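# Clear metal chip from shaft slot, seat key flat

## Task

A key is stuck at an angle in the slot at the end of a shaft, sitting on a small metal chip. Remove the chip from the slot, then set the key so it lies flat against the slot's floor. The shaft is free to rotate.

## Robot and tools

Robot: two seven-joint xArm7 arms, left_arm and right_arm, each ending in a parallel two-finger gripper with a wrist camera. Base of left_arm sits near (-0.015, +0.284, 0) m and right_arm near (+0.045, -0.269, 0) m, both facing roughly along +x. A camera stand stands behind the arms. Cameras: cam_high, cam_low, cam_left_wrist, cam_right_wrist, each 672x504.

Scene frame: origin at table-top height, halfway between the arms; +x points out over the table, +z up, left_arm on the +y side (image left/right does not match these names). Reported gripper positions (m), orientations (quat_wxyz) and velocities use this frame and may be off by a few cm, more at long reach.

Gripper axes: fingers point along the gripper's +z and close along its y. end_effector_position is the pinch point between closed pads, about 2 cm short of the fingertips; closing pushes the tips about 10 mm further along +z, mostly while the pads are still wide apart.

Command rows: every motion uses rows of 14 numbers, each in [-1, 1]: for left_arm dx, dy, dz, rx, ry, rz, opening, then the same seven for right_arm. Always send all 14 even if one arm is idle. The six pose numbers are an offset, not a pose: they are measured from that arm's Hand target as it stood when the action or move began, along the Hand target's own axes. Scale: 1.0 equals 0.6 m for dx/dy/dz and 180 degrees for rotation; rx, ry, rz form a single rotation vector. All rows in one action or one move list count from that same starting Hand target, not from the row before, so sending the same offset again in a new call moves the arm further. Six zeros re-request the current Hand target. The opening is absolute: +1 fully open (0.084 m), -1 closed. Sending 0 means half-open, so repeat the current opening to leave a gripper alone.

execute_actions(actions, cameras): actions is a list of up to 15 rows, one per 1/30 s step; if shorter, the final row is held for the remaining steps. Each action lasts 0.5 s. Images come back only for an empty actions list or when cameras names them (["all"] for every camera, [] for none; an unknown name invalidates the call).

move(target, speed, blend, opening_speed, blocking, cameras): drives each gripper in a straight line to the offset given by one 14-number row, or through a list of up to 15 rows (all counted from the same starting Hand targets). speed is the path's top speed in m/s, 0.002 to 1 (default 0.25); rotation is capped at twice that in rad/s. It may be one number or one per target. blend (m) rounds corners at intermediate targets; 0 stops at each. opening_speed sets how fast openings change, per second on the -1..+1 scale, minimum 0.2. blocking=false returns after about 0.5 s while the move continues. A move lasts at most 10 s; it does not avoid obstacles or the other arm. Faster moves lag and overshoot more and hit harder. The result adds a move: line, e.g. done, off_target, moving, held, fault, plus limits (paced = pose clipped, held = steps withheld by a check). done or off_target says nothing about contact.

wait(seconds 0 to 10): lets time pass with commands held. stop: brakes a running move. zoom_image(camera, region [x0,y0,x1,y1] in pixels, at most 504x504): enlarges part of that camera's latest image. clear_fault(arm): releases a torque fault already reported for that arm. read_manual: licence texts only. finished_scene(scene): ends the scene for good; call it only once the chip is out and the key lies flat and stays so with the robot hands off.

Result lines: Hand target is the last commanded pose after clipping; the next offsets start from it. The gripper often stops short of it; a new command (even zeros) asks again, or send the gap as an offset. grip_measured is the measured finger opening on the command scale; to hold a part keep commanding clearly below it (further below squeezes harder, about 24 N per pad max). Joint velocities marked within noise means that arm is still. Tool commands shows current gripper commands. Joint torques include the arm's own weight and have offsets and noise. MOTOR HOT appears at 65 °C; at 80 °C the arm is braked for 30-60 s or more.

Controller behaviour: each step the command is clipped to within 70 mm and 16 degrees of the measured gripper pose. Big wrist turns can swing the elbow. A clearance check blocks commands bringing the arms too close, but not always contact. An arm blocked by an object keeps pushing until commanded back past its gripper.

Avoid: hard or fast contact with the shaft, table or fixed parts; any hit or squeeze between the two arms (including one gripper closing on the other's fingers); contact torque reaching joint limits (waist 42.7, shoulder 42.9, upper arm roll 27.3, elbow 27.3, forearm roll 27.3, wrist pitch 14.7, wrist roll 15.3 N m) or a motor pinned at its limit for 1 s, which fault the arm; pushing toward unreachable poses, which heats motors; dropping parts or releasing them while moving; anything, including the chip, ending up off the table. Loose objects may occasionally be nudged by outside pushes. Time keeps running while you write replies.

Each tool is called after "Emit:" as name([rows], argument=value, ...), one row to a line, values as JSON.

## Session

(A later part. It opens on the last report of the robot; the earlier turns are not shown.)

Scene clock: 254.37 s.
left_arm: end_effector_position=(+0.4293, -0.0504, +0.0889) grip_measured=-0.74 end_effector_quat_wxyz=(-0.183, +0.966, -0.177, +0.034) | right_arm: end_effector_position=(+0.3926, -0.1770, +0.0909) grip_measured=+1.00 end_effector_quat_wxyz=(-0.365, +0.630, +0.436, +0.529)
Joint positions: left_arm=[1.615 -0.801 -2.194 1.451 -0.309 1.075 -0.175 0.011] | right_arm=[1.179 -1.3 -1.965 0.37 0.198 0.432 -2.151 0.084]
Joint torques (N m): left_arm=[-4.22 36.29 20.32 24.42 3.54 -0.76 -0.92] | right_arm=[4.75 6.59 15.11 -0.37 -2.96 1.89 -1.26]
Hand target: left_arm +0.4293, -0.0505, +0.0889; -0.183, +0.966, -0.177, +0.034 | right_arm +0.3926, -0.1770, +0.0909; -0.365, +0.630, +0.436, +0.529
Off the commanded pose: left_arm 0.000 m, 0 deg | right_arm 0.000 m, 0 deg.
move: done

Emit:
move(target=[0,0,-0.002,0,0,0,-1,0,0,0,0,0,0,1], speed=0.03)

Emit:
move(target=[0,0,-0.003,0,0,0,-1,0,0,0,0,0,0,1], speed=0.03, cameras=["cam_right_wrist"])

Emit:
zoom_image(camera="cam_right_wrist", region=[230, 340, 490, 490])

Scene clock: 262.17 s.
left_arm: end_effector_position=(+0.4291, -0.0509, +0.0900) grip_measured=-0.74 end_effector_quat_wxyz=(-0.183, +0.966, -0.177, +0.034) | right_arm: end_effector_position=(+0.3926, -0.1770, +0.0909) grip_measured=+1.00 end_effector_quat_wxyz=(-0.365, +0.630, +0.436, +0.529)
Joint positions: left_arm=[1.614 -0.8 -2.193 1.453 -0.308 1.078 -0.175 0.011] | right_arm=[1.179 -1.3 -1.965 0.37 0.198 0.432 -2.151 0.084]
Joint torques (N m): left_arm=[-4.72 36.41 19.78 26 3.24 -1.43 -0.9] | right_arm=[4.95 7.03 15.17 -0.16 -2.81 2 -1.26]
Hand target: left_arm +0.4291, -0.0509, +0.0901; -0.183, +0.966, -0.177, +0.034 | right_arm +0.3926, -0.1770, +0.0909; -0.365, +0.630, +0.436, +0.529
Off the commanded pose: left_arm 0.000 m, 0 deg | right_arm 0.000 m, 0 deg.
move: done

Scene clock: 262.87 s.
left_arm: end_effector_position=(+0.4289, -0.0515, +0.0917) grip_measured=-0.74 end_effector_quat_wxyz=(-0.183, +0.966, -0.177, +0.034) | right_arm: end_effector_position=(+0.3926, -0.1770, +0.0909) grip_measured=+1.00 end_effector_quat_wxyz=(-0.365, +0.630, +0.436, +0.529)
Joint positions: left_arm=[1.613 -0.798 -2.191 1.456 -0.306 1.082 -0.176 0.011] | right_arm=[1.179 -1.3 -1.965 0.37 0.198 0.432 -2.151 0.084]
Joint torques (N m): left_arm=[-4.53 36.6 20.28 28.31 3.26 -2.33 -0.95] | right_arm=[5.17 6.6 15.11 -0.14 -2.71 2 -1.43]
Hand target: left_arm +0.4289, -0.0515, +0.0917; -0.183, +0.966, -0.177, +0.034 | right_arm +0.3926, -0.1770, +0.0909; -0.365, +0.630, +0.436, +0.529
Off the commanded pose: left_arm 0.000 m, 0 deg | right_arm 0.000 m, 0 deg.
move: done
Images, in order (width x height): cam_right_wrist 672x504.

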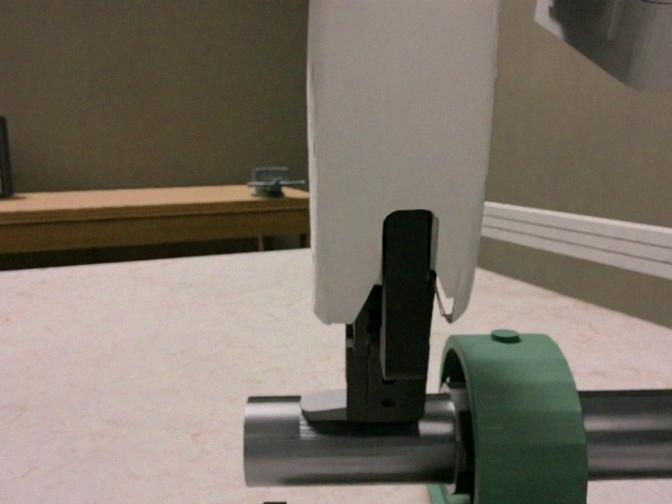

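Scaled by 1.938.

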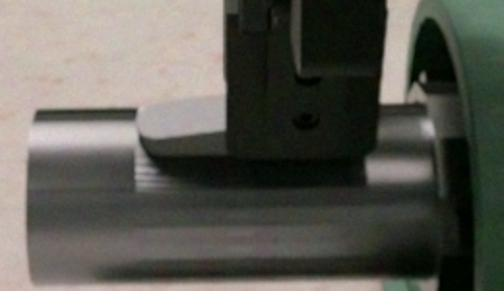

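Emit:
move(target=[0,0,-0.004,0,0,0,-1,0,0,0,0,0,0,1], speed=0.03, cameras=["cam_right_wrist"])

Emit:
zoom_image(camera="cam_right_wrist", region=[230, 340, 490, 490])

Scene clock: 268.37 s.
left_arm: end_effector_position=(+0.4286, -0.0523, +0.0939) grip_measured=-0.74 end_effector_quat_wxyz=(-0.183, +0.966, -0.177, +0.034) | right_arm: end_effector_position=(+0.3926, -0.1770, +0.0909) grip_measured=+1.00 end_effector_quat_wxyz=(-0.365, +0.630, +0.436, +0.529)
Joint positions: left_arm=[1.611 -0.796 -2.189 1.459 -0.305 1.087 -0.178 0.011] | right_arm=[1.179 -1.3 -1.965 0.37 0.198 0.432 -2.151 0.084]
Joint torques (N m): left_arm=[-4.76 36.94 20.09 30.29 3.13 -3.2 -0.95] | right_arm=[5.29 6.67 15.12 -0.33 -3.03 1.86 -1.33]
Hand target: left_arm +0.4286, -0.0523, +0.0940; -0.183, +0.966, -0.177, +0.034 | right_arm +0.3926, -0.1770, +0.0909; -0.365, +0.630, +0.436, +0.529
Off the commanded pose: left_arm 0.000 m, 0 deg | right_arm 0.000 m, 0 deg.
move: done
Images, in order (width x height): cam_right_wrist 672x504.

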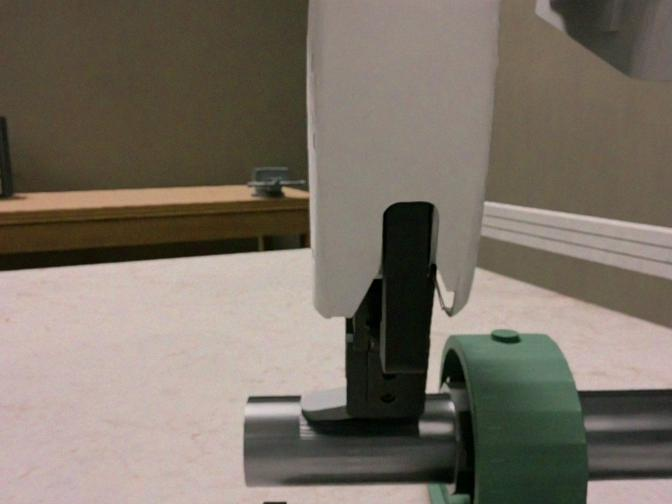

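Scaled by 1.938.

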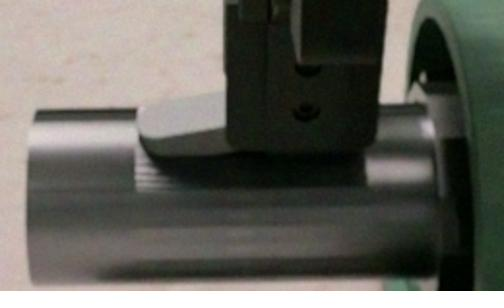

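Emit:
move(target=[0,0,-0.005,0,0,0,-1,0,0,0,0,0,0,1], speed=0.03)

Emit:
move(target=[0,0,-0.006,0,0,0,-1,0,0,0,0,0,0,1], speed=0.03, cameras=["cam_right_wrist"])

Emit:
zoom_image(camera="cam_right_wrist", region=[230, 340, 490, 490])

Scene clock: 276.13 s.
left_arm: end_effector_position=(+0.4282, -0.0533, +0.0967) grip_measured=-0.74 end_effector_quat_wxyz=(-0.183, +0.966, -0.177, +0.034) | right_arm: end_effector_position=(+0.3926, -0.1770, +0.0909) grip_measured=+1.00 end_effector_quat_wxyz=(-0.365, +0.630, +0.436, +0.529)
Joint positions: left_arm=[1.609 -0.793 -2.187 1.463 -0.302 1.094 -0.179 0.011] | right_arm=[1.179 -1.3 -1.965 0.37 0.198 0.432 -2.151 0.084]
Joint torques (N m): left_arm=[-6.75 32.75 14.52 21.66 2.35 -0.35 -0.98] | right_arm=[5.33 7.18 15.14 -0.23 -2.85 1.91 -1.11]
Hand target: left_arm +0.4282, -0.0534, +0.0968; -0.183, +0.966, -0.177, +0.034 | right_arm +0.3926, -0.1770, +0.0909; -0.365, +0.630, +0.436, +0.529
Off the commanded pose: left_arm 0.000 m, 0 deg | right_arm 0.000 m, 0 deg.
move: done

Scene clock: 276.83 s.
left_arm: end_effector_position=(+0.4277, -0.0546, +0.1001) grip_measured=-0.74 end_effector_quat_wxyz=(-0.183, +0.966, -0.177, +0.034) | right_arm: end_effector_position=(+0.3926, -0.1770, +0.0909) grip_measured=+1.00 end_effector_quat_wxyz=(-0.365, +0.630, +0.436, +0.529)
Joint positions: left_arm=[1.607 -0.79 -2.184 1.469 -0.299 1.103 -0.181 0.011] | right_arm=[1.179 -1.3 -1.965 0.37 0.198 0.432 -2.151 0.084]
Joint torques (N m): left_arm=[-6.73 32.95 14.61 22.02 2.24 -0.33 -0.97] | right_arm=[4.64 7.32 15.21 -0.2 -2.87 1.87 -1.2]
Hand target: left_arm +0.4277, -0.0546, +0.1001; -0.183, +0.966, -0.177, +0.034 | right_arm +0.3926, -0.1770, +0.0909; -0.365, +0.630, +0.436, +0.529
Off the commanded pose: left_arm 0.000 m, 0 deg | right_arm 0.000 m, 0 deg.
move: done
Images, in order (width x height): cam_right_wrist 672x504.

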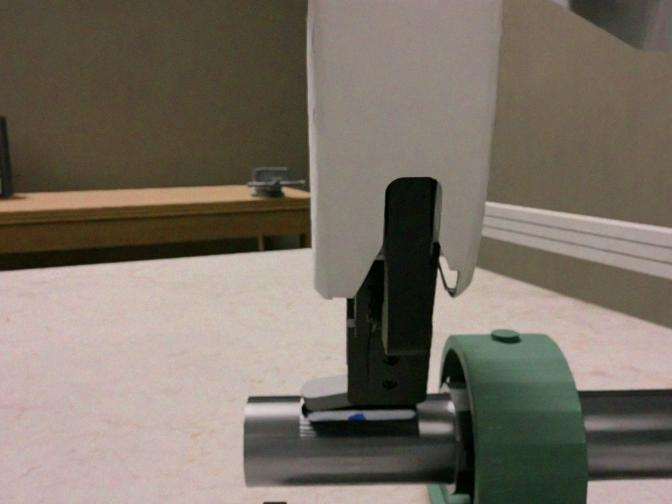

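Scaled by 1.938.

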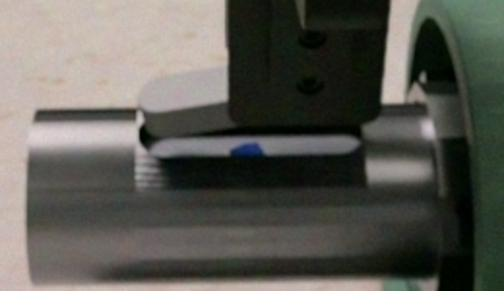

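Emit:
move([
  [0,0,-0.12,0,0,0,-1,0.247,0.1325,-0.1247,-0.2126,-0.213,0.1787,1],
  [-0.333,-0.264,-0.165,0,0,0,-1,0.2312,0.1893,0.2652,-0.4253,-0.426,0.3574,1],
], speed=0.25, blend=0.03, cameras=["all"])

Scene clock: 333.63 s.
left_arm: end_effector_position=(+0.4047, -0.0596, +0.1753) grip_measured=-0.74 end_effector_quat_wxyz=(-0.183, +0.966, -0.177, +0.034) | right_arm: end_effector_position=(+0.4500, -0.2444, +0.2436) grip_measured=+1.00 end_effector_quat_wxyz=(-0.124, +0.932, +0.157, +0.301)
Joint positions: left_arm=[1.504 -0.659 -2.097 1.492 -0.211 1.25 -0.218 0.011] | right_arm=[0.349 -0.63 -0.415 0.395 0.285 0.438 -0.609 0.084]
Joint torques (N m): left_arm=[-6.82 30.11 13.55 15.74 2.37 -2.13 -0.97] | right_arm=[4.74 -11.76 2.41 15.81 2.26 -3.1 -1.47]
Hand target: left_arm +0.4047, -0.0596, +0.1753; -0.183, +0.966, -0.177, +0.034 (not the last commanded pose) | right_arm +0.4500, -0.2444, +0.2436; -0.124, +0.932, +0.157, +0.301 (not the last commanded pose)
Off the commanded pose: left_arm 0.231 m, 0 deg | right_arm 0.231 m, 65 deg.
move: held (right_arm; a check stopped the path), off_target (left_arm; braked when a check withheld steps of right_arm); path passed 1 of 2 targets; limits=held
pose unreachable (right arm): on one or more control steps of this call, first in action 0 (counted from 0), this arm could not follow its commanded pose, so it was not sent that pose on those steps. It may still have moved: this result reports where it is.
cause: moving toward the commanded pose would bring a part of the arm too close to another arm (this arm's gripper and a part of the left arm just beyond its joint 7 (wrist roll), 17 mm apart when this arm was first held).

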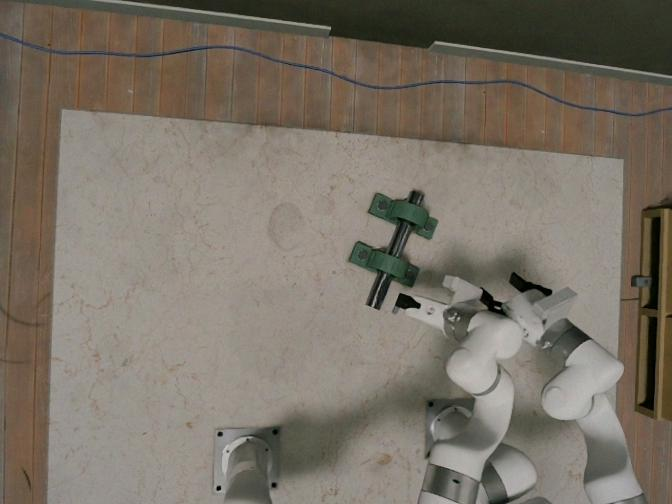

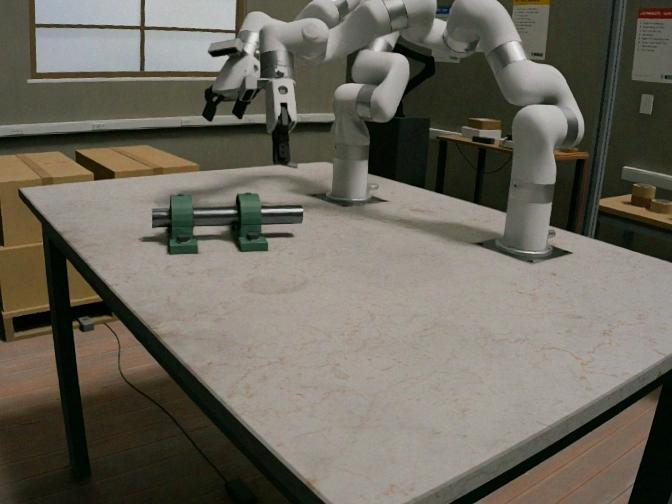

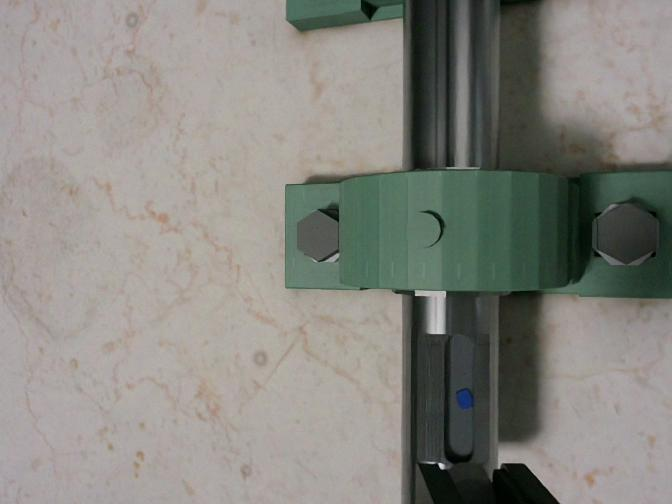

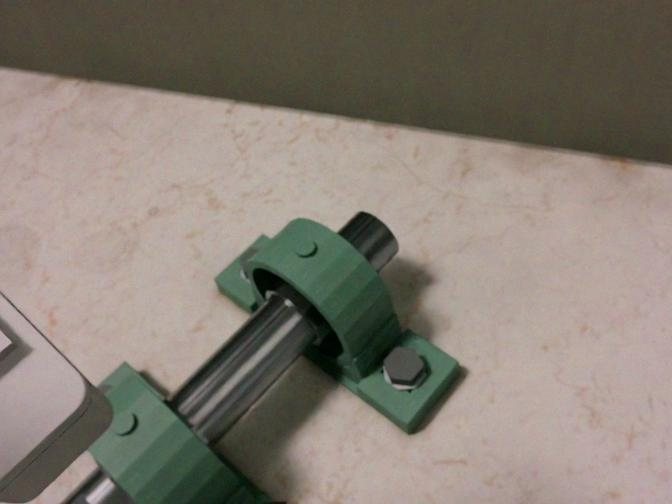

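Emit:
move(target=[-0.300,-0.2377,-0.040,0,0,0,-1,0,0,0,0,0,0,1], speed=0.25)

Scene clock: 339.77 s.
left_arm: end_effector_position=(+0.2804, +0.1201, +0.2499) grip_measured=-0.74 end_effector_quat_wxyz=(-0.183, +0.966, -0.177, +0.034) | right_arm: end_effector_position=(+0.4500, -0.2444, +0.2436) grip_measured=+1.00 end_effector_quat_wxyz=(-0.124, +0.932, +0.157, +0.301)
Joint positions: left_arm=[1.247 0.67 -2.243 0.853 0.759 1.637 -0.897 0.011] | right_arm=[0.349 -0.63 -0.415 0.395 0.285 0.438 -0.609 0.084]
Joint torques (N m): left_arm=[6.94 2.91 -11.3 16.2 2.42 -1.72 -0.97] | right_arm=[4.89 -11.8 2.26 15.77 2.43 -3.07 -1.61]
Hand target: left_arm +0.2803, +0.1201, +0.2499; -0.183, +0.966, -0.177, +0.034 | right_arm +0.4500, -0.2444, +0.2436; -0.124, +0.932, +0.157, +0.301
Off the commanded pose: left_arm 0.000 m, 0 deg | right_arm 0.000 m, 0 deg.
move: done; limits=paced

Emit:
move(target=[0,0,0,0,0,0,-1,0.1723,-0.2217,0.262,-0.2202,-0.2188,0.1811,1], speed=0.25, cameras=["cam_right_wrist"])

Scene clock: 357.73 s.
left_arm: end_effector_position=(+0.2803, +0.1201, +0.2499) grip_measured=-0.74 end_effector_quat_wxyz=(-0.183, +0.966, -0.177, +0.034) | right_arm: end_effector_position=(+0.5627, -0.0483, +0.1999) grip_measured=+1.00 end_effector_quat_wxyz=(+0.171, +0.969, -0.177, -0.031)
Joint positions: left_arm=[1.247 0.67 -2.244 0.853 0.759 1.637 -0.897 0.011] | right_arm=[0.352 0.579 0.199 1.841 -0.321 1.557 0.959 0.084]
Joint torques (N m): left_arm=[6.98 2.7 -11.21 16.36 2.43 -1.73 -0.95] | right_arm=[4.59 -32.26 -1.35 19.78 -3.22 0.02 -1.31]
Hand target: left_arm +0.2803, +0.1201, +0.2499; -0.183, +0.966, -0.177, +0.034 | right_arm +0.5627, -0.0483, +0.1999; +0.171, +0.969, -0.177, -0.031
Off the commanded pose: left_arm 0.000 m, 0 deg | right_arm 0.000 m, 0 deg.
move: done
Images, in order (width x height): cam_right_wrist 672x504.

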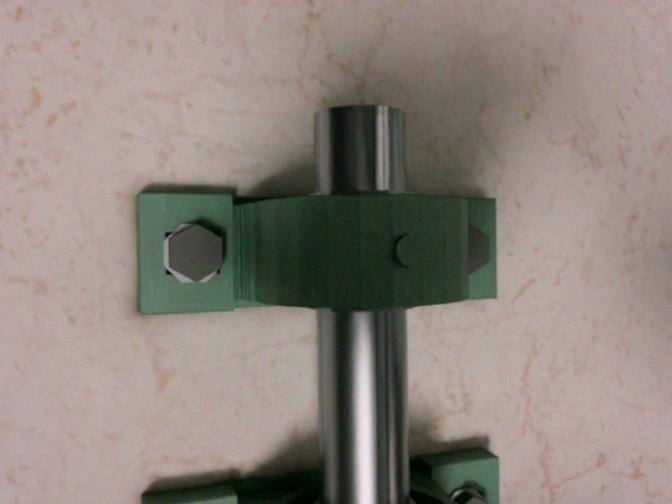

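Emit:
zoom_image(camera="cam_right_wrist", region=[280, 300, 450, 470])

Scaled by 2.965.

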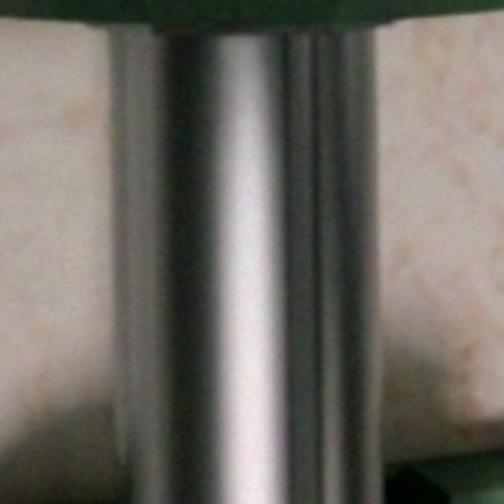

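Emit:
move(target=[0,0,0,0,0,0,-1,0.012,-0.034,0.14,0,0,0,1], speed=0.2, cameras=["cam_right_wrist"])

Emit:
zoom_image(camera="cam_right_wrist", region=[340, 340, 500, 500])

Scene clock: 383.80 s.
left_arm: end_effector_position=(+0.2803, +0.1201, +0.2499) grip_measured=-0.74 end_effector_quat_wxyz=(-0.183, +0.966, -0.177, +0.034) | right_arm: end_effector_position=(+0.5660, -0.0598, +0.1140) grip_measured=+1.00 end_effector_quat_wxyz=(+0.171, +0.969, -0.177, -0.031)
Joint positions: left_arm=[1.247 0.67 -2.244 0.853 0.759 1.637 -0.897 0.011] | right_arm=[0.326 0.635 0.187 1.683 -0.343 1.346 0.992 0.084]
Joint torques (N m): left_arm=[6.85 2.54 -11.21 16.43 2.38 -1.68 -0.95] | right_arm=[-4.65 -33.18 -1.07 14.91 -3.29 -1.95 2]
Hand target: left_arm +0.2803, +0.1201, +0.2499; -0.183, +0.966, -0.177, +0.034 | right_arm +0.5660, -0.0598, +0.1140; +0.171, +0.969, -0.177, -0.031
Off the commanded pose: left_arm 0.000 m, 0 deg | right_arm 0.000 m, 0 deg.
move: done
Images, in order (width x height): cam_right_wrist 672x504.

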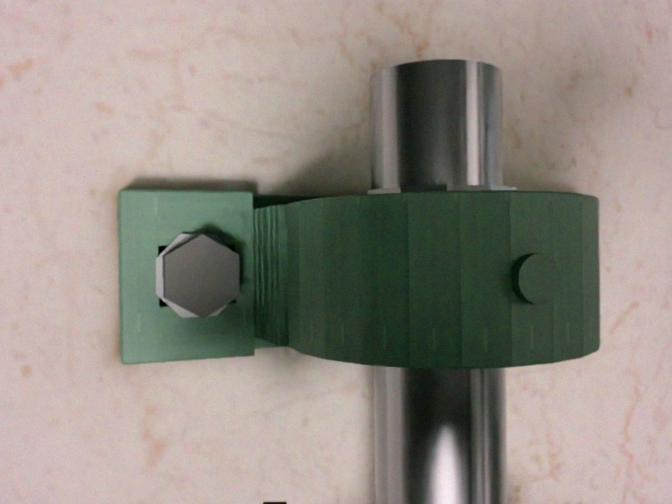

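Scaled by 3.150.

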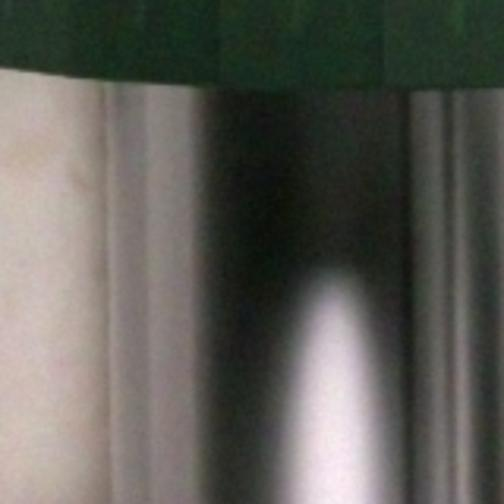

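Emit:
move(target=[0,0,0,0,0,0,-1,0,-0.0038,0.084,0,0,0,1], speed=0.1, cameras=["all"])

Emit:
zoom_image(camera="cam_low", region=[130, 130, 330, 270])

Scene clock: 398.13 s.
left_arm: end_effector_position=(+0.2803, +0.1201, +0.2499) grip_measured=-0.74 end_effector_quat_wxyz=(-0.183, +0.966, -0.177, +0.034) | right_arm: end_effector_position=(+0.5607, -0.0740, +0.0659) grip_measured=+1.00 end_effector_quat_wxyz=(+0.171, +0.969, -0.177, -0.031)
Joint positions: left_arm=[1.247 0.67 -2.244 0.853 0.759 1.637 -0.897 0.011] | right_arm=[0.307 0.659 0.176 1.579 -0.363 1.218 1.01 0.084]
Joint torques (N m): left_arm=[6.66 2.14 -11.05 16.52 2.3 -1.67 -0.95] | right_arm=[-4.19 -32.62 -0.78 14.13 -2.93 -1.87 2.07]
Hand target: left_arm +0.2803, +0.1201, +0.2499; -0.183, +0.966, -0.177, +0.034 | right_arm +0.5607, -0.0740, +0.0658; +0.171, +0.969, -0.177, -0.031
Off the commanded pose: left_arm 0.000 m, 0 deg | right_arm 0.000 m, 0 deg.
move: done

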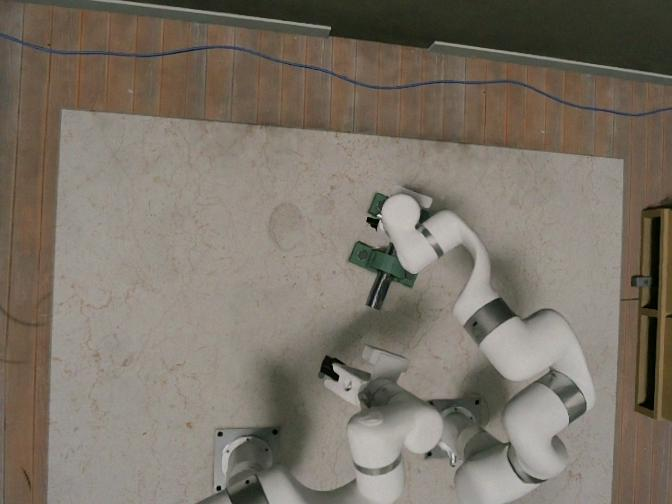

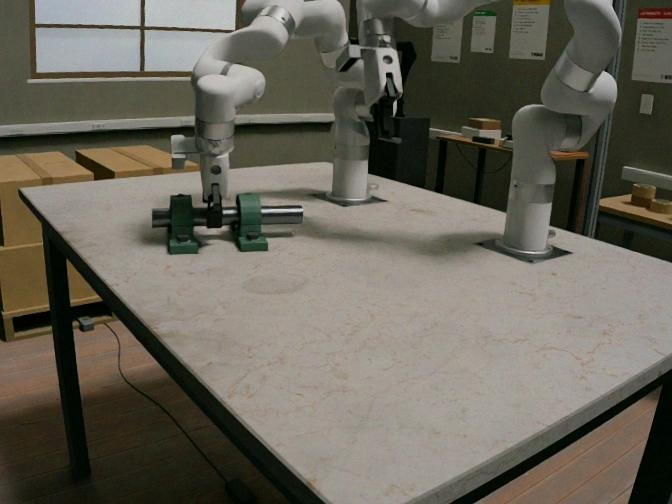

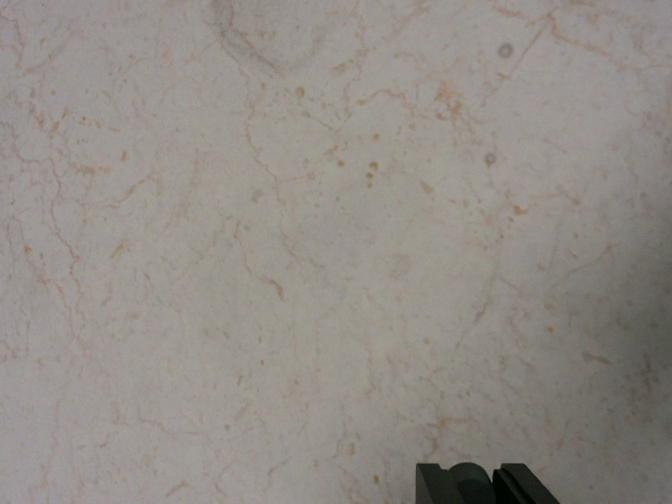

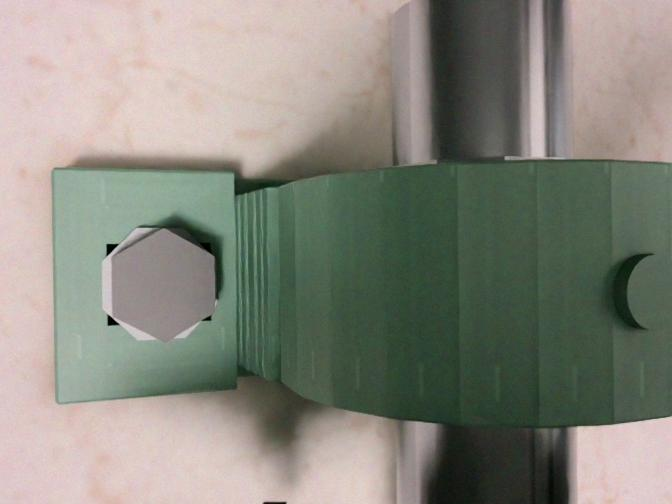

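Scaled by 2.520.

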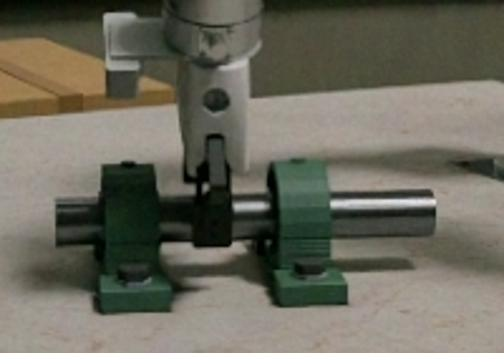

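Emit:
move(target=[0,0,0,0,0,0,-1,0,-0.001,0.004,0,0,0,-0.8], opening_speed=0.8, speed=0.1)

Scene clock: 405.63 s.
left_arm: end_effector_position=(+0.2803, +0.1201, +0.2499) grip_measured=-0.74 end_effector_quat_wxyz=(-0.183, +0.966, -0.177, +0.034) | right_arm: end_effector_position=(+0.5606, -0.0743, +0.0634) grip_measured=-0.10 end_effector_quat_wxyz=(+0.171, +0.969, -0.177, -0.031)
Joint positions: left_arm=[1.247 0.67 -2.244 0.853 0.759 1.637 -0.897 0.011] | right_arm=[0.306 0.662 0.175 1.577 -0.364 1.213 1.011 0.04]
Joint torques (N m): left_arm=[6.55 1.66 -10.94 16.61 2.21 -1.7 -0.93] | right_arm=[10.67 -30.3 17.01 19.16 -0.54 -9.06 1.87]
Hand target: left_arm +0.2803, +0.1201, +0.2499; -0.183, +0.966, -0.177, +0.034 | right_arm +0.5606, -0.0742, +0.0634; +0.171, +0.969, -0.177, -0.031
Off the commanded pose: left_arm 0.000 m, 0 deg | right_arm 0.000 m, 0 deg.
move: done

Emit:
move([
  [0,0,0,0,0,0,-1,0,0.0037,0.0004,0.0667,0,0,-0.8],
  [0,0,0,0,0,0,-1,0,0.0072,0.0015,0.1333,0,0,-0.8],
], speed=0.12, blend=0.004)

Scene clock: 417.83 s.
left_arm: end_effector_position=(+0.2803, +0.1201, +0.2499) grip_measured=-0.74 end_effector_quat_wxyz=(-0.183, +0.966, -0.177, +0.034) | right_arm: end_effector_position=(+0.5589, -0.0785, +0.0639) grip_measured=-0.10 end_effector_quat_wxyz=(-0.034, +0.983, -0.180, +0.006)
Joint positions: left_arm=[1.247 0.67 -2.244 0.853 0.759 1.637 -0.897 0.011] | right_arm=[0.046 0.456 0.301 1.185 -0.119 0.708 0.777 0.04]
Joint torques (N m): left_arm=[6.31 1.15 -10.85 16.69 2.06 -1.68 -0.89] | right_arm=[9.3 -34.99 29.64 21.99 5.22 -10.42 -1.4]
Hand target: left_arm +0.2803, +0.1201, +0.2499; -0.183, +0.966, -0.177, +0.034 | right_arm +0.5591, -0.0783, +0.0640; -0.034, +0.983, -0.180, +0.006
Off the commanded pose: left_arm 0.000 m, 0 deg | right_arm 0.000 m, 0 deg.
move: done

Emit:
move(target=[0,0,0,0,0,0,-1,0,-0.0015,0,0,0,0,-0.8], speed=0.05)

Scene clock: 424.23 s.
left_arm: end_effector_position=(+0.2803, +0.1201, +0.2499) grip_measured=-0.74 end_effector_quat_wxyz=(-0.183, +0.966, -0.177, +0.034) | right_arm: end_effector_position=(+0.5592, -0.0778, +0.0639) grip_measured=-0.10 end_effector_quat_wxyz=(-0.034, +0.983, -0.180, +0.006)
Joint positions: left_arm=[1.247 0.67 -2.244 0.853 0.759 1.637 -0.897 0.011] | right_arm=[0.047 0.457 0.3 1.188 -0.12 0.709 0.779 0.04]
Joint torques (N m): left_arm=[6.03 1.13 -10.73 16.77 2.05 -1.66 -0.97] | right_arm=[22.75 -27.09 31.82 31.09 1.25 -10.77 2.12]
Hand target: left_arm +0.2803, +0.1201, +0.2499; -0.183, +0.966, -0.177, +0.034 | right_arm +0.5594, -0.0775, +0.0641; -0.034, +0.983, -0.180, +0.006
Off the commanded pose: left_arm 0.000 m, 0 deg | right_arm 0.000 m, 0 deg.
move: done

Emit:
move(target=[0,0,0,0,0,0,-1,0,0.0035,0,0,0,0,-0.8], speed=0.05)

Scene clock: 427.87 s.
left_arm: end_effector_position=(+0.2803, +0.1201, +0.2499) grip_measured=-0.74 end_effector_quat_wxyz=(-0.183, +0.966, -0.177, +0.034) | right_arm: end_effector_position=(+0.5587, -0.0792, +0.0639) grip_measured=-0.10 end_effector_quat_wxyz=(-0.034, +0.983, -0.179, +0.006)
Joint positions: left_arm=[1.247 0.67 -2.244 0.853 0.759 1.637 -0.897 0.011] | right_arm=[0.045 0.454 0.3 1.182 -0.118 0.705 0.775 0.04]
Joint torques (N m): left_arm=[6.04 0.79 -10.76 16.84 2.05 -1.62 -0.94] | right_arm=[3.34 -51.07 20.44 21.38 4.56 -4.78 -1.37]
Hand target: left_arm +0.2803, +0.1201, +0.2499; -0.183, +0.966, -0.177, +0.034 | right_arm +0.5586, -0.0794, +0.0639; -0.034, +0.983, -0.180, +0.006
Off the commanded pose: left_arm 0.000 m, 0 deg | right_arm 0.000 m, 0 deg.
move: done

Emit:
move([
  [0,0,0,0,0,0,-1,0,0.0042,0.0003,0.0667,0,0,-0.8],
  [0,0,0,0,0,0,-1,0,0.0082,0.0014,0.1333,0,0,-0.8],
], speed=0.12, blend=0.004)

Scene clock: 434.80 s.
left_arm: end_effector_position=(+0.2803, +0.1201, +0.2499) grip_measured=-0.74 end_effector_quat_wxyz=(-0.183, +0.966, -0.177, +0.034) | right_arm: end_effector_position=(+0.5569, -0.0840, +0.0628) grip_measured=-0.10 end_effector_quat_wxyz=(-0.238, +0.955, -0.174, +0.043)
Joint positions: left_arm=[1.247 0.67 -2.244 0.853 0.759 1.637 -0.897 0.011] | right_arm=[-0.416 0.456 0.685 0.944 0.396 0.339 0.194 0.04]
Joint torques (N m): left_arm=[5.72 0.53 -10.53 16.98 1.98 -1.61 -0.97] | right_arm=[5.03 -26.42 30.8 25.5 2.92 -5.64 -1.32]
Hand target: left_arm +0.2803, +0.1201, +0.2499; -0.183, +0.966, -0.177, +0.034 | right_arm +0.5569, -0.0840, +0.0627; -0.238, +0.955, -0.174, +0.043
Off the commanded pose: left_arm 0.000 m, 0 deg | right_arm 0.000 m, 0 deg.
move: done

Emit:
move(target=[0,0,0,0,0,0,-1,0,0.0017,0,0,0,0,-0.8], speed=0.05)

Emit:
move(target=[0,0,0,0,0,0,-1,0,0,-0.002,0,0,0,-0.8], speed=0.05)

Scene clock: 441.80 s.
left_arm: end_effector_position=(+0.2803, +0.1201, +0.2499) grip_measured=-0.74 end_effector_quat_wxyz=(-0.183, +0.966, -0.177, +0.034) | right_arm: end_effector_position=(+0.5566, -0.0847, +0.0623) grip_measured=-0.10 end_effector_quat_wxyz=(-0.238, +0.955, -0.174, +0.043)
Joint positions: left_arm=[1.247 0.67 -2.244 0.853 0.759 1.637 -0.897 0.011] | right_arm=[-0.418 0.456 0.686 0.942 0.397 0.338 0.191 0.04]
Joint torques (N m): left_arm=[5.49 0.14 -10.55 16.97 1.88 -1.56 -0.87] | right_arm=[-1.04 -26.09 19.66 19.12 2.44 -3.94 -1.23]
Hand target: left_arm +0.2803, +0.1201, +0.2499; -0.183, +0.966, -0.177, +0.034 | right_arm +0.5566, -0.0848, +0.0623; -0.238, +0.955, -0.174, +0.043
Off the commanded pose: left_arm 0.000 m, 0 deg | right_arm 0.000 m, 0 deg.
move: done

Scene clock: 442.50 s.
left_arm: end_effector_position=(+0.2803, +0.1201, +0.2499) grip_measured=-0.74 end_effector_quat_wxyz=(-0.183, +0.966, -0.177, +0.034) | right_arm: end_effector_position=(+0.5564, -0.0853, +0.0633) grip_measured=-0.10 end_effector_quat_wxyz=(-0.238, +0.955, -0.174, +0.043)
Joint positions: left_arm=[1.247 0.67 -2.244 0.853 0.759 1.637 -0.897 0.011] | right_arm=[-0.421 0.452 0.687 0.941 0.398 0.341 0.19 0.04]
Joint torques (N m): left_arm=[5.49 0.11 -10.53 16.95 1.87 -1.59 -0.95] | right_arm=[-4.34 -43.54 17.48 19.78 2.78 -1.39 -1.15]
Hand target: left_arm +0.2803, +0.1201, +0.2499; -0.183, +0.966, -0.177, +0.034 | right_arm +0.5564, -0.0853, +0.0633; -0.238, +0.955, -0.174, +0.043
Off the commanded pose: left_arm 0.000 m, 0 deg | right_arm 0.000 m, 0 deg.
move: done

Emit:
move([
  [0,0,0,0,0,0,-1,0,0.0050,0.0005,0.0667,0,0,-0.8],
  [0,0,0,0,0,0,-1,0,0.0098,0.0016,0.1250,0,0,-0.8],
], speed=0.12, blend=0.004)

Scene clock: 449.07 s.
left_arm: end_effector_position=(+0.2803, +0.1201, +0.2499) grip_measured=-0.74 end_effector_quat_wxyz=(-0.183, +0.966, -0.177, +0.034) | right_arm: end_effector_position=(+0.5548, -0.0898, +0.0598) grip_measured=-0.10 end_effector_quat_wxyz=(-0.419, +0.890, -0.163, +0.077)
Joint positions: left_arm=[1.247 0.67 -2.244 0.853 0.759 1.637 -0.897 0.011] | right_arm=[-0.951 0.843 1.147 0.854 0.643 0.147 -0.349 0.04]
Joint torques (N m): left_arm=[5.13 -0.42 -10.41 17.11 1.79 -1.61 -0.98] | right_arm=[-2.01 -20.75 41.38 27.11 -0.39 -4.25 -1.63]
Hand target: left_arm +0.2803, +0.1201, +0.2499; -0.183, +0.966, -0.177, +0.034 | right_arm +0.5547, -0.0898, +0.0597; -0.419, +0.890, -0.163, +0.076
Off the commanded pose: left_arm 0.000 m, 0 deg | right_arm 0.000 m, 0 deg.
move: done

Emit:
move(target=[0,0,0,0,0,0,-1,0,0.001,0,0,0,0,0.2], opening_speed=1)

Emit:
move(target=[0,0,0,0,0,0,-1,0,0,0,0,0,0,1], opening_speed=1)

Emit:
move(target=[0,0,0,0,0,0,-1,0,0,-0.15,0,0,0,1], cameras=["cam_right_wrist"])

Scene clock: 457.80 s.
left_arm: end_effector_position=(+0.2803, +0.1201, +0.2499) grip_measured=-0.74 end_effector_quat_wxyz=(-0.183, +0.966, -0.177, +0.034) | right_arm: end_effector_position=(+0.5546, -0.0901, +0.0593) grip_measured=+0.19 end_effector_quat_wxyz=(-0.419, +0.890, -0.163, +0.077)
Joint positions: left_arm=[1.247 0.67 -2.244 0.853 0.759 1.637 -0.897 0.011] | right_arm=[-0.952 0.844 1.146 0.854 0.642 0.146 -0.351 0.052]
Joint torques (N m): left_arm=[5.07 -0.55 -10.29 17.21 1.74 -1.6 -0.97] | right_arm=[-3.89 -23.11 15.53 7.18 -3.52 0.49 -0.16]
Hand target: left_arm +0.2803, +0.1201, +0.2499; -0.183, +0.966, -0.177, +0.034 | right_arm +0.5546, -0.0901, +0.0593; -0.419, +0.890, -0.163, +0.076
Off the commanded pose: left_arm 0.000 m, 0 deg | right_arm 0.000 m, 0 deg.
move: done

Scene clock: 458.93 s.
left_arm: end_effector_position=(+0.2803, +0.1201, +0.2499) grip_measured=-0.74 end_effector_quat_wxyz=(-0.183, +0.966, -0.177, +0.034) | right_arm: end_effector_position=(+0.5546, -0.0901, +0.0593) grip_measured=+1.00 end_effector_quat_wxyz=(-0.419, +0.890, -0.163, +0.077)
Joint positions: left_arm=[1.247 0.67 -2.244 0.853 0.759 1.637 -0.897 0.011] | right_arm=[-0.952 0.844 1.146 0.854 0.642 0.147 -0.351 0.084]
Joint torques (N m): left_arm=[4.9 -0.66 -10.32 17.09 1.74 -1.53 -0.92] | right_arm=[-2.99 -27.73 15.35 7.46 0.31 0.51 1.78]
Hand target: left_arm +0.2803, +0.1201, +0.2499; -0.183, +0.966, -0.177, +0.034 | right_arm +0.5546, -0.0901, +0.0593; -0.419, +0.890, -0.163, +0.076
Off the commanded pose: left_arm 0.000 m, 0 deg | right_arm 0.000 m, 0 deg.
move: done

Scene clock: 460.10 s.
left_arm: end_effector_position=(+0.2803, +0.1201, +0.2499) grip_measured=-0.74 end_effector_quat_wxyz=(-0.183, +0.966, -0.177, +0.034) | right_arm: end_effector_position=(+0.5301, -0.1550, +0.1166) grip_measured=+1.00 end_effector_quat_wxyz=(-0.419, +0.890, -0.163, +0.076)
Joint positions: left_arm=[1.247 0.67 -2.244 0.853 0.759 1.637 -0.897 0.011] | right_arm=[-1.304 0.636 1.328 0.755 0.649 0.384 -0.329 0.084]
Joint torques (N m): left_arm=[4.8 -0.8 -10.29 17.15 1.69 -1.52 -0.91] | right_arm=[-3.88 -21.06 18.25 9.65 2.13 0.46 1.02]
Hand target: left_arm +0.2803, +0.1201, +0.2499; -0.183, +0.966, -0.177, +0.034 | right_arm +0.5301, -0.1551, +0.1166; -0.419, +0.890, -0.163, +0.076
Off the commanded pose: left_arm 0.000 m, 0 deg | right_arm 0.000 m, 0 deg.
move: done
Images, in order (width x height): cam_right_wrist 672x504.

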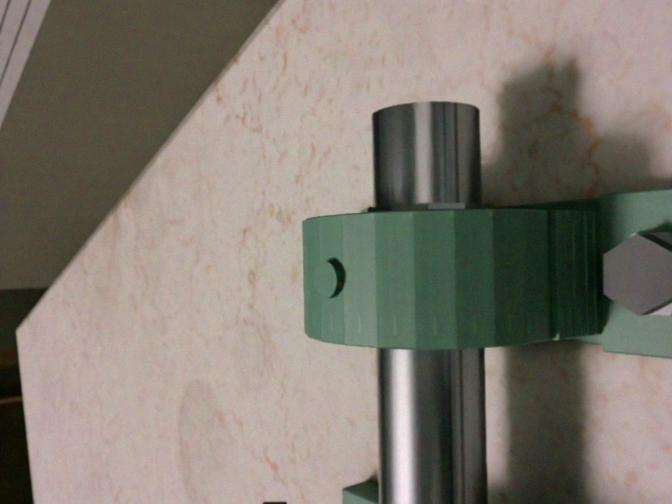

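Emit:
move([
  [0,0,0,0,0,0,-1,0,-0.09,0.01,-0.19,0,0,1],
  [0,0,0,0,0,0,-1,0,-0.1635,0.1162,-0.39,0,0,1],
], speed=0.3, blend=0.01, cameras=["cam_right_wrist"])

Scene clock: 477.27 s.
left_arm: end_effector_position=(+0.2803, +0.1201, +0.2499) grip_measured=-0.74 end_effector_quat_wxyz=(-0.183, +0.966, -0.177, +0.034) | right_arm: end_effector_position=(+0.5712, -0.0464, +0.1478) grip_measured=+1.00 end_effector_quat_wxyz=(+0.169, +0.969, -0.177, -0.031)
Joint positions: left_arm=[1.247 0.67 -2.244 0.853 0.759 1.637 -0.897 0.011] | right_arm=[0.038 0.736 0.67 1.812 -0.61 1.541 1.133 0.084]
Joint torques (N m): left_arm=[4.71 -1.31 -10.16 17.3 1.72 -1.56 -0.95] | right_arm=[4.38 -32.5 6.62 18.17 -3.13 0.13 -1.37]
Hand target: left_arm +0.2803, +0.1201, +0.2499; -0.183, +0.966, -0.177, +0.034 | right_arm +0.5712, -0.0463, +0.1478; +0.169, +0.969, -0.177, -0.031
Off the commanded pose: left_arm 0.000 m, 0 deg | right_arm 0.000 m, 0 deg.
move: done
Images, in order (width x height): cam_right_wrist 672x504.

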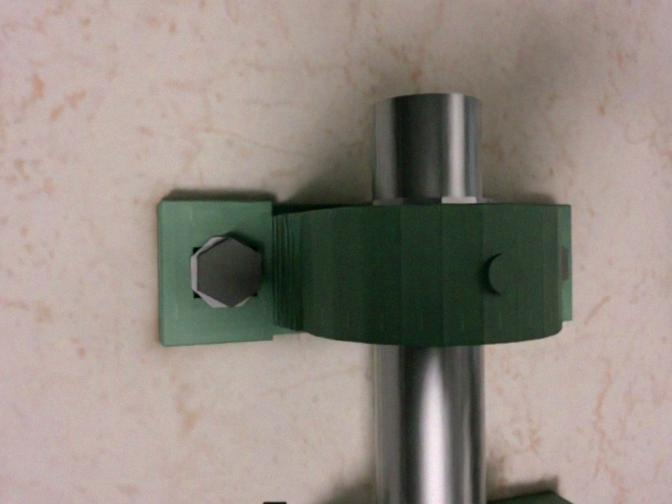

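Emit:
move(target=[0,0,0,0,0,0,-1,0,0,0.145,0,0,0,1], speed=0.12)

Emit:
move(target=[0,0,0,0,0,0,-1,0,0,0,0,0,0,-0.8], opening_speed=0.8)

Emit:
move([
  [0,0,0,0,0,0,-1,0,0.0037,0.0025,0.0667,0,0,-0.8],
  [0,0,0,0,0,0,-1,0,0.0073,0.0053,0.1333,0,0,-0.8],
  [0,0,0,0,0,0,-1,0,0.0122,0.0075,0.2,0,0,-0.8],
], speed=0.12, blend=0.004)

Scene clock: 496.30 s.
left_arm: end_effector_position=(+0.2803, +0.1201, +0.2499) grip_measured=-0.74 end_effector_quat_wxyz=(-0.183, +0.966, -0.177, +0.034) | right_arm: end_effector_position=(+0.5608, -0.0738, +0.0660) grip_measured=+1.00 end_effector_quat_wxyz=(+0.169, +0.969, -0.177, -0.031)
Joint positions: left_arm=[1.247 0.67 -2.244 0.853 0.759 1.637 -0.897 0.011] | right_arm=[-0.038 0.759 0.643 1.599 -0.661 1.328 1.181 0.084]
Joint torques (N m): left_arm=[4.46 -1.5 -10.03 17.41 1.54 -1.44 -0.93] | right_arm=[-4.84 -31.12 7.59 13.02 -2.59 -1.93 2.05]
Hand target: left_arm +0.2803, +0.1201, +0.2499; -0.183, +0.966, -0.177, +0.034 | right_arm +0.5608, -0.0738, +0.0659; +0.169, +0.969, -0.177, -0.031
Off the commanded pose: left_arm 0.000 m, 0 deg | right_arm 0.000 m, 0 deg.
move: done

Scene clock: 498.77 s.
left_arm: end_effector_position=(+0.2803, +0.1201, +0.2499) grip_measured=-0.74 end_effector_quat_wxyz=(-0.183, +0.966, -0.177, +0.034) | right_arm: end_effector_position=(+0.5607, -0.0739, +0.0659) grip_measured=-0.10 end_effector_quat_wxyz=(+0.169, +0.969, -0.177, -0.031)
Joint positions: left_arm=[1.247 0.67 -2.244 0.853 0.759 1.637 -0.897 0.011] | right_arm=[-0.038 0.759 0.644 1.599 -0.661 1.328 1.181 0.04]
Joint torques (N m): left_arm=[4.38 -1.43 -10.04 17.45 1.6 -1.49 -0.88] | right_arm=[8.57 -27.05 19.99 16.46 -2.13 -6.41 2.05]
Hand target: left_arm +0.2803, +0.1201, +0.2499; -0.183, +0.966, -0.177, +0.034 | right_arm +0.5608, -0.0738, +0.0659; +0.169, +0.969, -0.177, -0.031
Off the commanded pose: left_arm 0.000 m, 0 deg | right_arm 0.000 m, 0 deg.
move: done

Scene clock: 501.87 s.
left_arm: end_effector_position=(+0.2803, +0.1201, +0.2499) grip_measured=-0.74 end_effector_quat_wxyz=(-0.183, +0.966, -0.177, +0.034) | right_arm: end_effector_position=(+0.5576, -0.0818, +0.0641) grip_measured=-0.10 end_effector_quat_wxyz=(-0.139, +0.974, -0.178, +0.025)
Joint positions: left_arm=[1.247 0.67 -2.244 0.853 0.759 1.637 -0.897 0.011] | right_arm=[-0.613 0.609 0.918 1.054 -0.458 0.543 0.925 0.04]
Joint torques (N m): left_arm=[4.23 -1.56 -10.06 17.43 1.46 -1.56 -0.87] | right_arm=[4.41 -21.29 35.4 21.73 3.5 -11 -1.61]
Hand target: left_arm +0.2803, +0.1201, +0.2499; -0.183, +0.966, -0.177, +0.034 | right_arm +0.5578, -0.0817, +0.0642; -0.139, +0.974, -0.178, +0.025
Off the commanded pose: left_arm 0.000 m, 0 deg | right_arm 0.000 m, 0 deg.
move: done

Emit:
move(target=[0,0,0,0,0,0,-1,0,0.0025,-0.0005,0,0,0,-0.8], speed=0.05)

Scene clock: 505.70 s.
left_arm: end_effector_position=(+0.2803, +0.1201, +0.2499) grip_measured=-0.74 end_effector_quat_wxyz=(-0.183, +0.966, -0.177, +0.034) | right_arm: end_effector_position=(+0.5573, -0.0829, +0.0641) grip_measured=-0.11 end_effector_quat_wxyz=(-0.139, +0.974, -0.178, +0.025)
Joint positions: left_arm=[1.247 0.67 -2.244 0.853 0.759 1.637 -0.897 0.011] | right_arm=[-0.618 0.608 0.92 1.051 -0.457 0.54 0.922 0.04]
Joint torques (N m): left_arm=[4.25 -1.31 -9.99 17.59 1.34 -1.51 -0.92] | right_arm=[-5.23 -40.72 25.47 19.03 3.24 -4.52 -1.23]
Hand target: left_arm +0.2803, +0.1201, +0.2499; -0.183, +0.966, -0.177, +0.034 | right_arm +0.5572, -0.0831, +0.0640; -0.139, +0.974, -0.178, +0.025
Off the commanded pose: left_arm 0.000 m, 0 deg | right_arm 0.000 m, 0 deg.
move: done

Emit:
move(target=[0,0,0,0,0,0,-1,0,0.0056,0.0006,0.0667,0,0,-0.8], speed=0.12)

Emit:
move(target=[0,0,0,0,0,0,-1,0,0.0060,0.001,0.0667,0,0,-0.8], speed=0.12)

Scene clock: 513.73 s.
left_arm: end_effector_position=(+0.2803, +0.1201, +0.2499) grip_measured=-0.74 end_effector_quat_wxyz=(-0.183, +0.966, -0.177, +0.034) | right_arm: end_effector_position=(+0.5562, -0.0861, +0.0628) grip_measured=-0.10 end_effector_quat_wxyz=(-0.240, +0.954, -0.174, +0.044)
Joint positions: left_arm=[1.247 0.67 -2.244 0.853 0.759 1.637 -0.897 0.011] | right_arm=[-0.814 0.704 1.03 0.939 -0.422 0.34 0.784 0.04]
Joint torques (N m): left_arm=[4.3 -1.35 -9.96 17.56 1.3 -1.52 -0.88] | right_arm=[-8.05 -21.43 19.16 18.67 2.22 -6.82 -1.31]
Hand target: left_arm +0.2803, +0.1201, +0.2499; -0.183, +0.966, -0.177, +0.034 | right_arm +0.5561, -0.0861, +0.0628; -0.240, +0.954, -0.174, +0.044
Off the commanded pose: left_arm 0.000 m, 0 deg | right_arm 0.000 m, 0 deg.
move: done

Scene clock: 515.10 s.
left_arm: end_effector_position=(+0.2803, +0.1201, +0.2499) grip_measured=-0.74 end_effector_quat_wxyz=(-0.183, +0.966, -0.177, +0.034) | right_arm: end_effector_position=(+0.5551, -0.0887, +0.0606) grip_measured=-0.10 end_effector_quat_wxyz=(-0.339, +0.924, -0.169, +0.062)
Joint positions: left_arm=[1.247 0.67 -2.244 0.853 0.759 1.637 -0.897 0.011] | right_arm=[-0.977 0.885 1.104 0.867 -0.438 0.192 0.644 0.04]
Joint torques (N m): left_arm=[4.23 -1.49 -9.96 17.54 1.26 -1.53 -0.89] | right_arm=[-11.95 -20.15 17.14 19.24 -3.59 -7.46 -1.8]
Hand target: left_arm +0.2803, +0.1201, +0.2499; -0.183, +0.966, -0.177, +0.034 | right_arm +0.5551, -0.0888, +0.0605; -0.339, +0.924, -0.169, +0.062
Off the commanded pose: left_arm 0.000 m, 0 deg | right_arm 0.000 m, 0 deg.
move: done

Emit:
move(target=[0,0,0,0,0,0,-1,0,0.0042,0.001,0.0667,0,0,-0.8], speed=0.12, cameras=["cam_low"])

Emit:
zoom_image(camera="cam_low", region=[130, 150, 330, 290])

Scene clock: 522.97 s.
left_arm: end_effector_position=(+0.2803, +0.1201, +0.2499) grip_measured=-0.74 end_effector_quat_wxyz=(-0.183, +0.966, -0.177, +0.034) | right_arm: end_effector_position=(+0.5546, -0.0902, +0.0584) grip_measured=-0.10 end_effector_quat_wxyz=(-0.433, +0.883, -0.161, +0.079)
Joint positions: left_arm=[1.247 0.67 -2.244 0.853 0.759 1.637 -0.897 0.011] | right_arm=[-1.107 1.128 1.142 0.835 -0.483 0.112 0.492 0.04]
Joint torques (N m): left_arm=[4.21 -1.52 -9.9 17.64 1.18 -1.47 -0.91] | right_arm=[-7.4 -18.15 33.88 21.08 -3.08 -9.25 -1.3]
Hand target: left_arm +0.2803, +0.1201, +0.2499; -0.183, +0.966, -0.177, +0.034 | right_arm +0.5546, -0.0902, +0.0584; -0.433, +0.883, -0.161, +0.079
Off the commanded pose: left_arm 0.000 m, 0 deg | right_arm 0.000 m, 0 deg.
move: done
Images, in order (width x height): cam_low 672x504.

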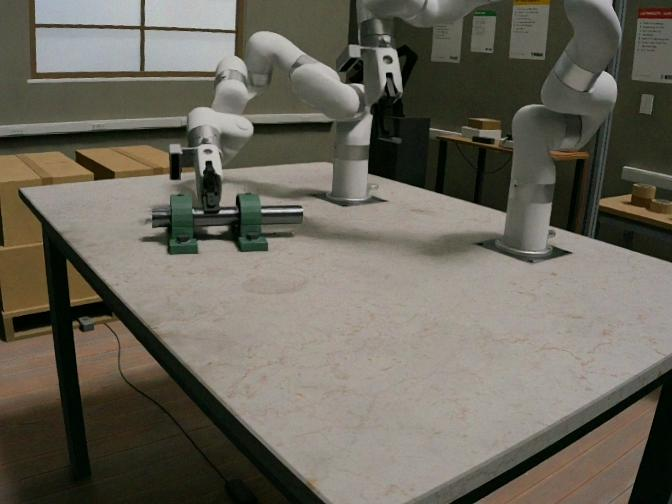

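Scaled by 2.520.

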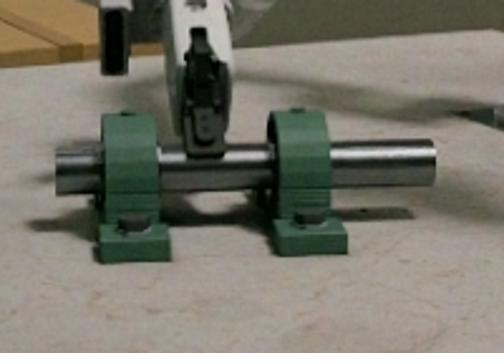

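Emit:
move([
  [0,0,0,0,0,0,-1,0,-0.0044,0,-0.0667,0,0,-0.8],
  [0,0,0,0,0,0,-1,0,-0.0103,0.0013,-0.1333,0,0,-0.8],
  [0,0,0,0,0,0,-1,0,-0.0153,0.0043,-0.2,0,0,-0.8],
], speed=0.12, blend=0.004)

Emit:
move([
  [0,0,0,0,0,0,-1,0,-0.0058,0.0012,-0.0667,0,0,-0.8],
  [0,0,0,0,0,0,-1,0,-0.0106,0.0024,-0.1333,0,0,-0.8],
], speed=0.12, blend=0.004)

Scene clock: 549.87 s.
left_arm: end_effector_position=(+0.2803, +0.1201, +0.2499) grip_measured=-0.74 end_effector_quat_wxyz=(-0.183, +0.966, -0.177, +0.034) | right_arm: end_effector_position=(+0.5573, -0.0831, +0.0641) grip_measured=-0.10 end_effector_quat_wxyz=(-0.139, +0.974, -0.178, +0.025)
Joint positions: left_arm=[1.247 0.67 -2.244 0.853 0.759 1.637 -0.897 0.011] | right_arm=[-0.614 0.605 0.915 1.05 -0.45 0.539 0.917 0.04]
Joint torques (N m): left_arm=[4.06 -1.44 -9.82 17.75 0.99 -1.46 -0.82] | right_arm=[8.66 -29.07 14.66 17.07 -2.27 -3.39 2.35]
Hand target: left_arm +0.2803, +0.1201, +0.2499; -0.183, +0.966, -0.177, +0.034 | right_arm +0.5573, -0.0830, +0.0641; -0.139, +0.974, -0.178, +0.025
Off the commanded pose: left_arm 0.000 m, 0 deg | right_arm 0.000 m, 0 deg.
move: done

Scene clock: 552.13 s.
left_arm: end_effector_position=(+0.2803, +0.1201, +0.2499) grip_measured=-0.74 end_effector_quat_wxyz=(-0.183, +0.966, -0.177, +0.034) | right_arm: end_effector_position=(+0.5596, -0.0770, +0.0645) grip_measured=-0.10 end_effector_quat_wxyz=(+0.066, +0.981, -0.179, -0.012)
Joint positions: left_arm=[1.247 0.67 -2.244 0.853 0.759 1.637 -0.897 0.011] | right_arm=[-0.221 0.656 0.718 1.381 -0.597 1.048 1.133 0.04]
Joint torques (N m): left_arm=[3.96 -1.48 -9.8 17.81 0.97 -1.49 -0.85] | right_arm=[12.88 -21.9 19.24 16.35 -0.87 -4.18 2.18]
Hand target: left_arm +0.2803, +0.1201, +0.2499; -0.183, +0.966, -0.177, +0.034 | right_arm +0.5596, -0.0769, +0.0645; +0.066, +0.981, -0.179, -0.012
Off the commanded pose: left_arm 0.000 m, 0 deg | right_arm 0.000 m, 0 deg.
move: done

Emit:
move(target=[0,0,0,0,0,0,-1,0,-0.005,-0.002,-0.0667,0,0,-0.8], speed=0.12)

Emit:
move(target=[0,0,0,0,0,0,-1,0,0,0,0,0,0,1], opening_speed=1)

Emit:
move([
  [0,0,0,0,0,0,-1,0,0,-0.145,0,0,0,1],
  [0,0,0,0,0,0,-1,0,0.08,-0.11,0.2,0,0,1],
  [0,0,0,0,0,0,-1,0,0.1648,-0.0243,0.4,0,0,1],
], speed=0.25, blend=0.01, cameras=["cam_right_wrist"])

Scene clock: 569.93 s.
left_arm: end_effector_position=(+0.2803, +0.1201, +0.2499) grip_measured=-0.74 end_effector_quat_wxyz=(-0.183, +0.966, -0.177, +0.034) | right_arm: end_effector_position=(+0.5607, -0.0740, +0.0653) grip_measured=-0.11 end_effector_quat_wxyz=(+0.169, +0.969, -0.177, -0.031)
Joint positions: left_arm=[1.247 0.67 -2.244 0.853 0.759 1.637 -0.897 0.011] | right_arm=[-0.036 0.758 0.639 1.597 -0.658 1.324 1.18 0.04]
Joint torques (N m): left_arm=[3.84 -1.37 -9.76 17.81 0.87 -1.52 -0.84] | right_arm=[13.47 -38.17 22.89 19.47 0.1 -0.91 1.5]
Hand target: left_arm +0.2803, +0.1201, +0.2499; -0.183, +0.966, -0.177, +0.034 | right_arm +0.5607, -0.0740, +0.0653; +0.169, +0.969, -0.177, -0.031
Off the commanded pose: left_arm 0.000 m, 0 deg | right_arm 0.000 m, 0 deg.
move: done

Scene clock: 572.07 s.
left_arm: end_effector_position=(+0.2803, +0.1201, +0.2499) grip_measured=-0.74 end_effector_quat_wxyz=(-0.183, +0.966, -0.177, +0.034) | right_arm: end_effector_position=(+0.5607, -0.0740, +0.0653) grip_measured=+1.00 end_effector_quat_wxyz=(+0.169, +0.969, -0.177, -0.031)
Joint positions: left_arm=[1.247 0.67 -2.244 0.853 0.759 1.637 -0.897 0.011] | right_arm=[-0.036 0.758 0.639 1.597 -0.658 1.324 1.18 0.084]
Joint torques (N m): left_arm=[3.97 -1.48 -9.79 17.85 0.79 -1.45 -0.85] | right_arm=[-4.66 -37.8 7.64 13.32 -1.3 -1.89 0.09]
Hand target: left_arm +0.2803, +0.1201, +0.2499; -0.183, +0.966, -0.177, +0.034 | right_arm +0.5607, -0.0740, +0.0653; +0.169, +0.969, -0.177, -0.031
Off the commanded pose: left_arm 0.000 m, 0 deg | right_arm 0.000 m, 0 deg.
move: done

Scene clock: 575.57 s.
left_arm: end_effector_position=(+0.2803, +0.1201, +0.2499) grip_measured=-0.74 end_effector_quat_wxyz=(-0.183, +0.966, -0.177, +0.034) | right_arm: end_effector_position=(+0.5295, -0.1565, +0.1124) grip_measured=+1.00 end_effector_quat_wxyz=(-0.433, +0.883, -0.161, +0.079)
Joint positions: left_arm=[1.247 0.67 -2.244 0.853 0.759 1.637 -0.897 0.011] | right_arm=[-1.383 0.854 1.358 0.718 0.235 0.296 -0.061 0.084]
Joint torques (N m): left_arm=[3.64 -1.48 -9.73 17.85 0.77 -1.41 -0.81] | right_arm=[-4.18 -10.34 16.27 7.03 -3.46 -1.65 -1.7]
Hand target: left_arm +0.2803, +0.1201, +0.2499; -0.183, +0.966, -0.177, +0.034 | right_arm +0.5295, -0.1565, +0.1124; -0.433, +0.883, -0.161, +0.079
Off the commanded pose: left_arm 0.000 m, 0 deg | right_arm 0.000 m, 0 deg.
move: done
Images, in order (width x height): cam_right_wrist 672x504.

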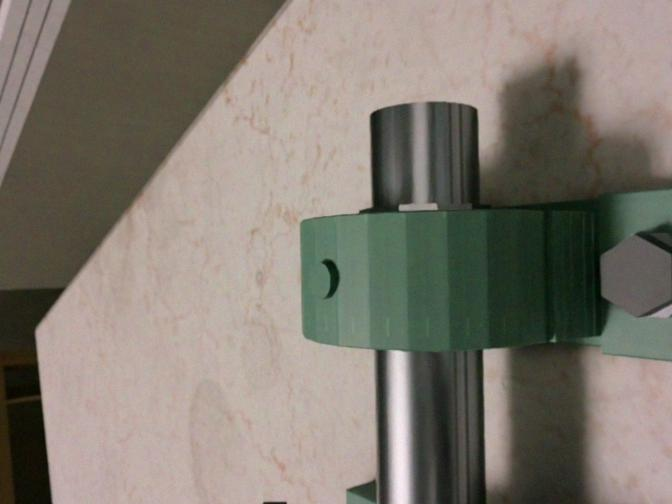

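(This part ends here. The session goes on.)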